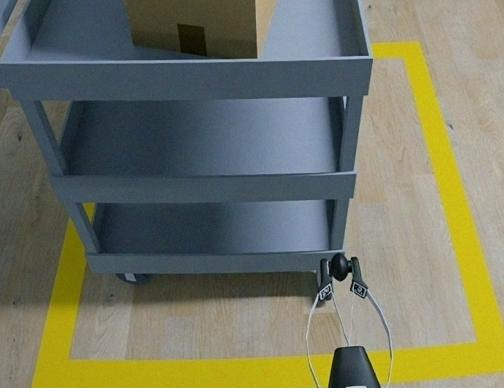

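move(blocking=false, r1={"base": {"translate_m": 0.0702, "strafe_m": 0.1417}, "joints": {"wrist_yaw_rad": 0.70}, "speeds": {"wrist_yaw_rad": 0.1}, "pace": "slow", "contact_limits": {"translate_m": 0.5}}, r2={"base": {"strafe_m": 0.80}, "joints": {"lift_m": 0.688, "wrist_yaw_rad": -0.98, "gripper_m": 0.12}, "pace": "default", "contact_limits": {"strafe_m": 0.2, "lift_m": 0.3}}, cameras=[])

wait(seconds=2, cameras=["r1_head_camera", "r1_wrist_camera"])

wait(seconds=2, cameras=["r2_head_camera"])

Scene clock: 5303.80 s.
move: r1 moving; r2 moving
r1.base_odometry: x=-1.826 y=-1.122 heading=+1.505
r1.turned_by_wheels: +0.001
r1.turned_by_imu: +0.001
r1.base_tilt: forward=-1.6 right=+1.2
r1.lidar_m: 0.57 0.60 3.47 4.01 4.63 2.66 1.46 1.24 1.25 1.31 1.13 1.11
r1.base_status: translate_m moving; strafe_m moving
r1.joint_positions: lift_m=+0.660 arm_m=+0.200 wrist_yaw_rad=+0.824 wrist_pitch_rad=+0.002 wrist_roll_rad=+0.000 gripper_m=-0.037
r1.joint_status: wrist_yaw_rad moving
r1.measured_speeds: translate_m=+0.021 strafe_m=+0.043 rotate_rad=+0.000 lift_m=+0.000 arm_m=+0.000 wrist_yaw_rad=-0.084 wrist_pitch_rad=+0.000 wrist_roll_rad=+0.000
r1.motor_effort: lift_m=+23(23) arm_m=-5(6) wheel_0=+0(7) wheel_1=+9(9) wheel_2=+3(9)
r1.servo_current: wrist_yaw_rad=143(143) wrist_pitch_rad=52(52) wrist_roll_rad=52(59) gripper_m=85(91)
r1.contact_limits: translate_m 0.5
r1.hand_pose: x=+0.6311 y=+0.1522 z=+0.8372 quat_wxyz=(+0.916, +0.000, +0.001, +0.400) (m; r1's base frame)
r1.wrist_depth_mm: - - 238 242 245 249 252 / - - 239 244 247 250 252 / - - 239 243 247 251 253 / - - 241 245 248 251 254 / - - 241 245 248 251 254 / - - 183 182 248 251 255 / - 1921 241 179 248 253 255
r2.base_odometry: x=-4.904 y=-1.657 heading=-2.878
r2.turned_by_wheels: +0.000
r2.turned_by_imu: +0.001
r2.base_tilt: forward=-0.7 right=+0.1
r2.lidar_m: 0.73 0.77 2.02 1.97 0.73 0.52 0.51 1.13 0.95 2.15 2.82 0.78
r2.base_status: strafe_m moving
r2.joint_positions: lift_m=+0.673 arm_m=+0.000 wrist_yaw_rad=-0.562 wrist_pitch_rad=+0.003 wrist_roll_rad=+0.002 gripper_m=+0.012
r2.joint_status: lift_m moving; wrist_yaw_rad moving; gripper_m moving
r2.measured_speeds: translate_m=+0.000 strafe_m=+0.140 rotate_rad=-0.002 lift_m=+0.099 arm_m=+0.000 wrist_yaw_rad=-1.741 wrist_pitch_rad=+0.000 wrist_roll_rad=+0.000
r2.motor_effort: lift_m=+20(25) arm_m=+5(6) wheel_0=-10(12) wheel_1=+11(11) wheel_2=-1(2)
r2.servo_current: wrist_yaw_rad=85(117) wrist_pitch_rad=39(46) wrist_roll_rad=52(59) gripper_m=91(98)
r2.contact_limits: lift_m 0.3; strafe_m 0.2
r2.hand_pose: x=+0.3682 y=-0.2277 z=+0.8505 quat_wxyz=(+0.961, +0.001, +0.001, -0.277) (m; r2's base frame)
r2.wrist_depth_mm: - - - - - - - / 544 - - - - - - / 585 - - - - - - / 580 - - - - - - / - - - - - - - / - - 190 200 189 - - / - 126 - 112 - 1921 1863
pictures: none
No camera images: "cameras" was empty.

Scene clock: 5305.80 s.
earlier move: r1 moving; r2 moving
r1.base_odometry: x=-1.951 y=-1.049 heading=+1.505
r1.turned_by_wheels: +0.000
r1.turned_by_imu: +0.002
r1.base_tilt: forward=-1.5 right=+1.3
r1.lidar_m: 0.60 0.62 3.34 3.88 4.58 2.93 1.62 1.39 1.36 1.39 1.19 1.05
r1.base_status: translate_m moving; strafe_m moving
r1.joint_positions: lift_m=+0.660 arm_m=+0.200 wrist_yaw_rad=+0.711 wrist_pitch_rad=+0.002 wrist_roll_rad=+0.000 gripper_m=-0.037
r1.joint_status: all done
r1.measured_speeds: translate_m=+0.004 strafe_m=+0.009 rotate_rad=+0.000 lift_m=+0.000 arm_m=+0.000 wrist_yaw_rad=-0.002 wrist_pitch_rad=+0.000 wrist_roll_rad=+0.000
r1.motor_effort: lift_m=+23(23) arm_m=-4(6) wheel_0=+0(7) wheel_1=+2(12) wheel_2=+5(9)
r1.servo_current: wrist_yaw_rad=65(221) wrist_pitch_rad=39(59) wrist_roll_rad=46(72) gripper_m=72(91)
r1.contact_limits: translate_m 0.5
r1.hand_pose: x=+0.6464 y=+0.1221 z=+0.8372 quat_wxyz=(+0.937, +0.000, +0.001, +0.348) (m; r1's base frame)
r1.wrist_depth_mm: - - 241 242 243 244 246 / - - 241 243 243 246 246 / - - 242 243 244 245 247 / - - 243 245 245 246 247 / - - 243 245 245 247 248 / - - 243 182 246 248 248 / - 152 243 179 246 248 250
r2.base_odometry: x=-4.758 y=-2.197 heading=-2.878
r2.turned_by_wheels: +0.000
r2.turned_by_imu: +0.001
r2.base_tilt: forward=-0.7 right=+0.1
r2.lidar_m: 0.74 2.05 1.41 1.40 0.77 0.55 0.52 0.56 1.45 2.19 3.18 0.79
r2.base_status: strafe_m moving
r2.joint_positions: lift_m=+0.688 arm_m=+0.000 wrist_yaw_rad=-0.977 wrist_pitch_rad=+0.003 wrist_roll_rad=+0.002 gripper_m=+0.120
r2.joint_status: all done
r2.measured_speeds: translate_m=+0.000 strafe_m=+0.300 rotate_rad=+0.001 lift_m=+0.000 arm_m=+0.000 wrist_yaw_rad=+0.000 wrist_pitch_rad=+0.000 wrist_roll_rad=+0.000
r2.motor_effort: lift_m=+21(26) arm_m=+5(6) wheel_0=-9(15) wheel_1=+8(13) wheel_2=+1(2)
r2.servo_current: wrist_yaw_rad=52(117) wrist_pitch_rad=46(46) wrist_roll_rad=52(65) gripper_m=46(124)
r2.contact_limits: lift_m 0.3; strafe_m 0.2
r2.hand_pose: x=+0.2597 y=-0.2879 z=+0.8652 quat_wxyz=(+0.883, +0.001, +0.001, -0.469) (m; r2's base frame)
r2.wrist_depth_mm: - - - - - - - / - - - - - - - / 668 750 - - - - - / 668 759 - - - - - / - - 917 - - - - / - - 197 - - - - / - - - 112 1983 1863 1921
wait: 2.00 s; no rest
pictures: r1_head_camera, r1_wrist_camera
Images, in order (width x height): r1_head_camera 420x560, r1_wrist_camera 616x392.

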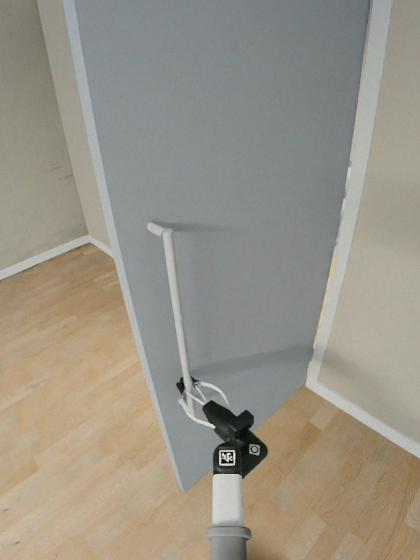

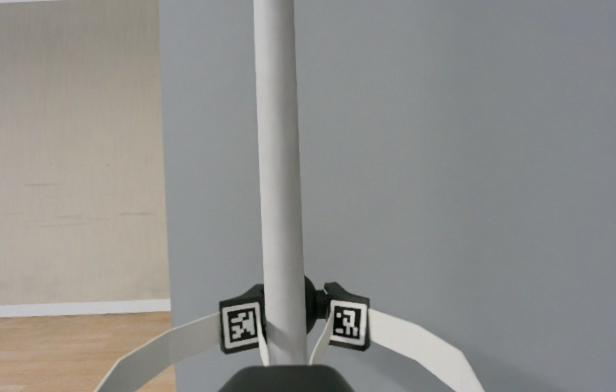

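Scene clock: 5306.17 s.
earlier move: r1 done; r2 moving
r1.base_odometry: x=-1.952 y=-1.049 heading=+1.505
r1.turned_by_wheels: +0.000
r1.turned_by_imu: +0.000
r1.base_tilt: forward=-1.6 right=+1.2
r1.lidar_m: 0.57 0.62 3.33 3.84 4.60 2.91 1.62 1.38 1.39 1.42 1.18 1.09
r1.base_status: done
r1.joint_positions: lift_m=+0.660 arm_m=+0.200 wrist_yaw_rad=+0.711 wrist_pitch_rad=+0.002 wrist_roll_rad=+0.000 gripper_m=-0.037
r1.joint_status: all done
r1.measured_speeds: translate_m=+0.000 strafe_m=+0.000 rotate_rad=+0.000 lift_m=+0.000 arm_m=+0.000 wrist_yaw_rad=+0.000 wrist_pitch_rad=+0.000 wrist_roll_rad=+0.000
r1.motor_effort: lift_m=+23(23) arm_m=-4(6) wheel_0=+1(7) wheel_1=+2(12) wheel_2=+5(9)
r1.servo_current: wrist_yaw_rad=91(221) wrist_pitch_rad=39(59) wrist_roll_rad=52(72) gripper_m=72(91)
r1.contact_limits: translate_m 0.5
r1.hand_pose: x=+0.6464 y=+0.1221 z=+0.8372 quat_wxyz=(+0.937, +0.000, +0.001, +0.348) (m; r1's base frame)
r1.wrist_depth_mm: - - 241 242 243 245 245 / - - 241 243 244 245 246 / - - 242 243 245 245 247 / - - 242 244 245 246 247 / - - 243 244 246 248 247 / - - 208 181 246 247 248 / - 151 244 179 247 248 250
r2.base_odometry: x=-4.731 y=-2.297 heading=-2.878
r2.turned_by_wheels: +0.000
r2.turned_by_imu: +0.000
r2.base_tilt: forward=-0.7 right=+0.1
r2.lidar_m: 0.76 1.87 1.33 1.30 0.74 0.56 0.52 0.54 0.74 2.14 1.06 0.79
r2.base_status: strafe_m moving
r2.joint_positions: lift_m=+0.688 arm_m=+0.000 wrist_yaw_rad=-0.977 wrist_pitch_rad=+0.003 wrist_roll_rad=+0.002 gripper_m=+0.120
r2.joint_status: all done
r2.measured_speeds: translate_m=-0.001 strafe_m=+0.246 rotate_rad=+0.004 lift_m=+0.000 arm_m=+0.000 wrist_yaw_rad=+0.000 wrist_pitch_rad=+0.000 wrist_roll_rad=+0.000
r2.motor_effort: lift_m=+21(26) arm_m=+5(6) wheel_0=-2(15) wheel_1=+4(13) wheel_2=-1(2)
r2.servo_current: wrist_yaw_rad=39(117) wrist_pitch_rad=39(46) wrist_roll_rad=52(65) gripper_m=46(124)
r2.contact_limits: lift_m 0.3; strafe_m 0.2
r2.hand_pose: x=+0.2597 y=-0.2879 z=+0.8652 quat_wxyz=(+0.883, +0.001, +0.001, -0.469) (m; r2's base frame)
r2.wrist_depth_mm: - - - - - - - / - - - - - - - / - 778 - - - - - / - 778 - - - - - / - - - - - - - / - - 197 - - - - / - - - 112 1983 1863 1808
wait: 0.37 of 2 s (r1 has come to rest)
pictures: r2_head_camera
Images, in order (width x height): r2_head_camera 420x560.

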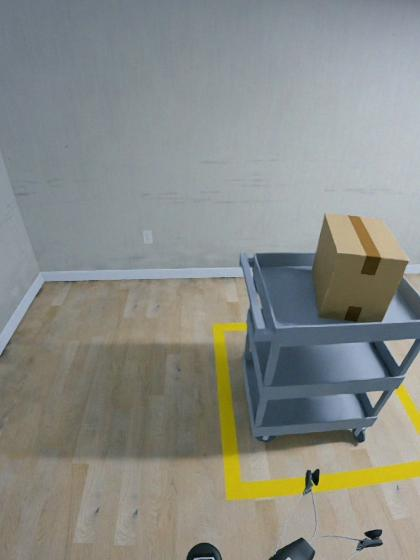

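zoom_image(camera="r2_head_camera", region=[190, 240, 420, 520])

Scaled by 1.800 from the camera's 420x560 image, which has a finer 1200x1600 frame.

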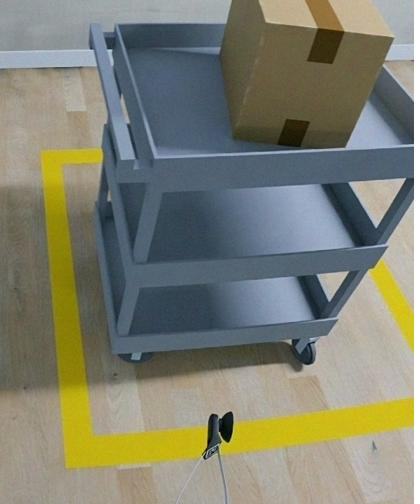

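move(blocking=false, r1={"base": {"translate_m": 0.1818, "strafe_m": 0.2181}, "joints": {"wrist_yaw_rad": 0.437}, "speeds": {"wrist_yaw_rad": 0.1}, "pace": "slow", "contact_limits": {"translate_m": 0.5}}, r2={"base": {"translate_m": 0.35}, "pace": "default", "contact_limits": {"translate_m": 0.1}}, cameras=[])

wait(seconds=3, cameras=["r2_wrist_camera", "r2_head_camera"])

wait(seconds=2, cameras=["r1_head_camera", "r1_wrist_camera"])

Scene clock: 5332.67 s.
earlier move: r2 done
move: r1 moving; r2 moving
r1.base_odometry: x=-1.961 y=-1.040 heading=+1.506
r1.turned_by_wheels: +0.001
r1.turned_by_imu: +0.001
r1.base_tilt: forward=-1.6 right=+1.3
r1.lidar_m: 0.59 0.60 3.31 3.81 4.60 2.94 1.64 1.40 1.41 1.37 1.19 1.06
r1.base_status: translate_m moving; strafe_m moving
r1.joint_positions: lift_m=+0.660 arm_m=+0.200 wrist_yaw_rad=+0.677 wrist_pitch_rad=+0.002 wrist_roll_rad=+0.000 gripper_m=-0.037
r1.joint_status: wrist_yaw_rad moving
r1.measured_speeds: translate_m=+0.032 strafe_m=+0.038 rotate_rad=+0.001 lift_m=+0.000 arm_m=+0.000 wrist_yaw_rad=-0.084 wrist_pitch_rad=+0.000 wrist_roll_rad=+0.000
r1.motor_effort: lift_m=+23(23) arm_m=-4(4) wheel_0=+4(5) wheel_1=+8(10) wheel_2=+1(5)
r1.servo_current: wrist_yaw_rad=124(130) wrist_pitch_rad=52(52) wrist_roll_rad=39(65) gripper_m=85(91)
r1.contact_limits: translate_m 0.5
r1.hand_pose: x=+0.6505 y=+0.1124 z=+0.8372 quat_wxyz=(+0.943, +0.000, +0.001, +0.332) (m; r1's base frame)
r1.wrist_depth_mm: - - 240 242 244 246 248 / - - 240 243 244 247 248 / - - 241 244 245 247 250 / - - 242 244 245 248 249 / - - 241 243 247 249 250 / - - 183 182 246 249 250 / - 1921 243 179 247 250 251
r2.base_odometry: x=-4.735 y=-2.403 heading=-2.878
r2.turned_by_wheels: +0.000
r2.turned_by_imu: +0.001
r2.base_tilt: forward=-0.7 right=+0.1
r2.lidar_m: 1.19 1.75 1.22 1.21 0.80 0.55 0.54 0.58 0.80 2.28 1.00 0.77
r2.base_status: translate_m moving
r2.joint_positions: lift_m=+0.688 arm_m=+0.000 wrist_yaw_rad=-0.977 wrist_pitch_rad=+0.003 wrist_roll_rad=+0.002 gripper_m=+0.120
r2.joint_status: not commanded
r2.measured_speeds: translate_m=+0.122 strafe_m=+0.000 rotate_rad=+0.000 lift_m=+0.000 arm_m=+0.000 wrist_yaw_rad=+0.000 wrist_pitch_rad=+0.000 wrist_roll_rad=+0.000
r2.motor_effort: lift_m=+21(21) arm_m=+5(5) wheel_0=+13(13) wheel_1=+7(8) wheel_2=-11(12)
r2.servo_current: wrist_yaw_rad=46(59) wrist_pitch_rad=33(46) wrist_roll_rad=39(52) gripper_m=52(59)
r2.contact_limits: lift_m 0.3; translate_m 0.1
r2.hand_pose: x=+0.2597 y=-0.2879 z=+0.8652 quat_wxyz=(+0.883, +0.001, +0.001, -0.469) (m; r2's base frame)
r2.wrist_depth_mm: - - - - - - - / - - - - - - - / - 917 931 - - - - / - 931 891 - - - - / - - - - - - - / - 597 196 - - - - / 866 - - 112 1983 1921 1863
pictures: none
No camera images: "cameras" was empty.

Scene clock: 5334.80 s.
earlier move: r1 moving; r2 done
r1.base_odometry: x=-2.107 y=-0.901 heading=+1.506
r1.turned_by_wheels: +0.000
r1.turned_by_imu: +0.005
r1.base_tilt: forward=-1.5 right=+1.3
r1.lidar_m: 0.58 2.46 3.11 3.61 4.56 3.27 1.87 1.58 1.61 1.44 1.18 0.87
r1.base_status: translate_m moving; strafe_m moving
r1.joint_positions: lift_m=+0.660 arm_m=+0.200 wrist_yaw_rad=+0.474 wrist_pitch_rad=+0.002 wrist_roll_rad=+0.000 gripper_m=-0.037
r1.joint_status: wrist_yaw_rad moving
r1.measured_speeds: translate_m=+0.063 strafe_m=+0.076 rotate_rad=-0.001 lift_m=+0.000 arm_m=+0.000 wrist_yaw_rad=-0.133 wrist_pitch_rad=+0.000 wrist_roll_rad=+0.000
r1.motor_effort: lift_m=+23(23) arm_m=-4(4) wheel_0=+9(12) wheel_1=+8(12) wheel_2=+6(6)
r1.servo_current: wrist_yaw_rad=234(293) wrist_pitch_rad=39(52) wrist_roll_rad=39(78) gripper_m=72(91)
r1.contact_limits: translate_m 0.5
r1.hand_pose: x=+0.6674 y=+0.0539 z=+0.8372 quat_wxyz=(+0.972, +0.000, +0.001, +0.235) (m; r1's base frame)
r1.wrist_depth_mm: - - 239 240 241 241 242 / - - 239 240 240 242 242 / - - 240 241 241 242 243 / - - 240 241 242 243 243 / - - 241 243 243 244 244 / - - 179 186 243 244 244 / - 159 242 177 244 245 246
r2.base_odometry: x=-5.043 y=-2.486 heading=-2.878
r2.turned_by_wheels: +0.000
r2.turned_by_imu: +0.000
r2.base_tilt: forward=-0.6 right=+0.1
r2.lidar_m: 1.88 1.73 1.25 1.18 1.25 0.92 0.85 0.89 1.80 3.48 0.58 0.49
r2.base_status: done
r2.joint_positions: lift_m=+0.688 arm_m=+0.000 wrist_yaw_rad=-0.977 wrist_pitch_rad=+0.003 wrist_roll_rad=+0.002 gripper_m=+0.120
r2.joint_status: not commanded
r2.measured_speeds: translate_m=+0.000 strafe_m=+0.000 rotate_rad=+0.000 lift_m=+0.000 arm_m=+0.000 wrist_yaw_rad=+0.000 wrist_pitch_rad=+0.000 wrist_roll_rad=+0.000
r2.motor_effort: lift_m=+20(21) arm_m=+5(6) wheel_0=+2(13) wheel_1=+2(9) wheel_2=-2(14)
r2.servo_current: wrist_yaw_rad=39(59) wrist_pitch_rad=39(52) wrist_roll_rad=39(65) gripper_m=52(59)
r2.contact_limits: lift_m 0.3; translate_m 0.1
r2.hand_pose: x=+0.2596 y=-0.2880 z=+0.8652 quat_wxyz=(+0.883, +0.001, +0.001, -0.469) (m; r2's base frame)
r2.wrist_depth_mm: - - - - - - - / - - - - - - - / - - 732 661 - - - / - - 741 668 - - - / - 379 399 - 854 - - / - 191 197 525 202 - - / - - - 112 - 1863 1863
wait: 2.13 of 3 s (r2 has come to rest)
pictures: r2_head_camera, r2_wrist_camera
Images, in order (width x height): r2_head_camera 420x560, r2_wrist_camera 616x392.

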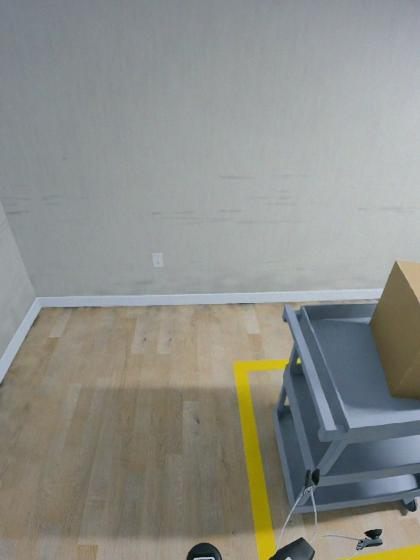

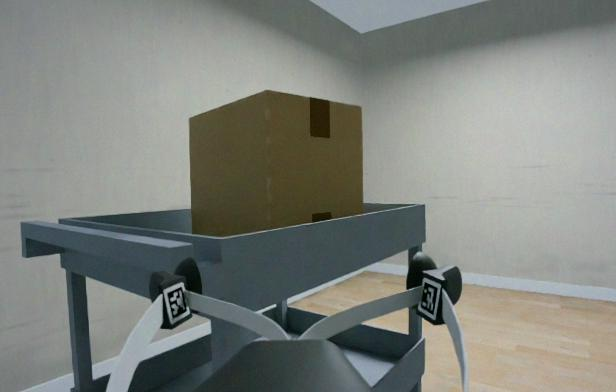

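Scene clock: 5336.27 s.
earlier move: r1 done
r1.base_odometry: x=-2.158 y=-0.853 heading=+1.505
r1.turned_by_wheels: -0.001
r1.turned_by_imu: +0.000
r1.base_tilt: forward=-1.5 right=+1.3
r1.lidar_m: 0.58 2.47 3.05 3.54 4.57 3.44 1.97 1.68 1.68 1.42 1.20 0.85
r1.base_status: done
r1.joint_positions: lift_m=+0.660 arm_m=+0.200 wrist_yaw_rad=+0.448 wrist_pitch_rad=+0.002 wrist_roll_rad=+0.000 gripper_m=-0.037
r1.joint_status: all done
r1.measured_speeds: translate_m=+0.000 strafe_m=+0.000 rotate_rad=+0.000 lift_m=+0.000 arm_m=+0.000 wrist_yaw_rad=+0.000 wrist_pitch_rad=+0.000 wrist_roll_rad=+0.000
r1.motor_effort: lift_m=+23(23) arm_m=-4(4) wheel_0=-1(12) wheel_1=+1(12) wheel_2=+6(8)
r1.servo_current: wrist_yaw_rad=72(293) wrist_pitch_rad=39(52) wrist_roll_rad=39(78) gripper_m=78(91)
r1.contact_limits: translate_m 0.5
r1.hand_pose: x=+0.6687 y=+0.0462 z=+0.8372 quat_wxyz=(+0.975, +0.000, +0.001, +0.222) (m; r1's base frame)
r1.wrist_depth_mm: - - 243 241 240 238 237 / - - 243 242 241 240 238 / - - 244 242 241 241 239 / - - 244 243 243 240 241 / - - 245 243 242 242 241 / - - 245 181 243 243 242 / - 1921 246 181 244 242 242
r2.base_odometry: x=-5.043 y=-2.486 heading=-2.878
r2.turned_by_wheels: +0.000
r2.turned_by_imu: +0.000
r2.base_tilt: forward=-0.7 right=+0.1
r2.lidar_m: 1.87 1.75 1.24 1.17 1.24 0.91 0.86 0.92 1.81 3.47 0.60 0.49
r2.base_status: done
r2.joint_positions: lift_m=+0.688 arm_m=+0.000 wrist_yaw_rad=-0.977 wrist_pitch_rad=+0.003 wrist_roll_rad=+0.002 gripper_m=+0.120
r2.joint_status: not commanded
r2.measured_speeds: translate_m=+0.000 strafe_m=+0.000 rotate_rad=+0.000 lift_m=+0.000 arm_m=+0.000 wrist_yaw_rad=+0.000 wrist_pitch_rad=+0.000 wrist_roll_rad=+0.000
r2.motor_effort: lift_m=+20(21) arm_m=+5(6) wheel_0=+2(13) wheel_1=+2(9) wheel_2=-2(14)
r2.servo_current: wrist_yaw_rad=52(59) wrist_pitch_rad=39(52) wrist_roll_rad=39(65) gripper_m=52(59)
r2.contact_limits: lift_m 0.3; translate_m 0.1
r2.hand_pose: x=+0.2596 y=-0.2880 z=+0.8652 quat_wxyz=(+0.883, +0.001, +0.001, -0.469) (m; r2's base frame)
r2.wrist_depth_mm: - - - - - - - / - - - - - - - / - - 741 654 - - - / - - 741 661 - - - / - 377 397 - 866 - - / - 191 198 525 202 - - / - - - 112 - 1863 1863
wait: 1.47 of 2 s (r1 has come to rest)
pictures: r1_head_camera, r1_wrist_camera
Images, in order (width x height): r1_head_camera 420x560, r1_wrist_camera 616x392.

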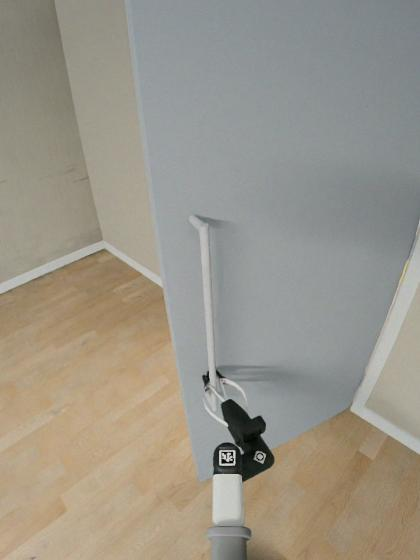

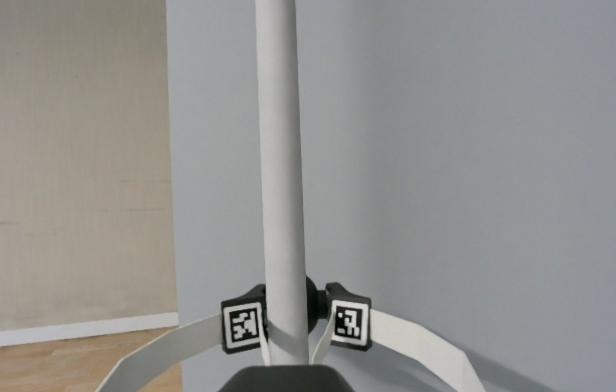

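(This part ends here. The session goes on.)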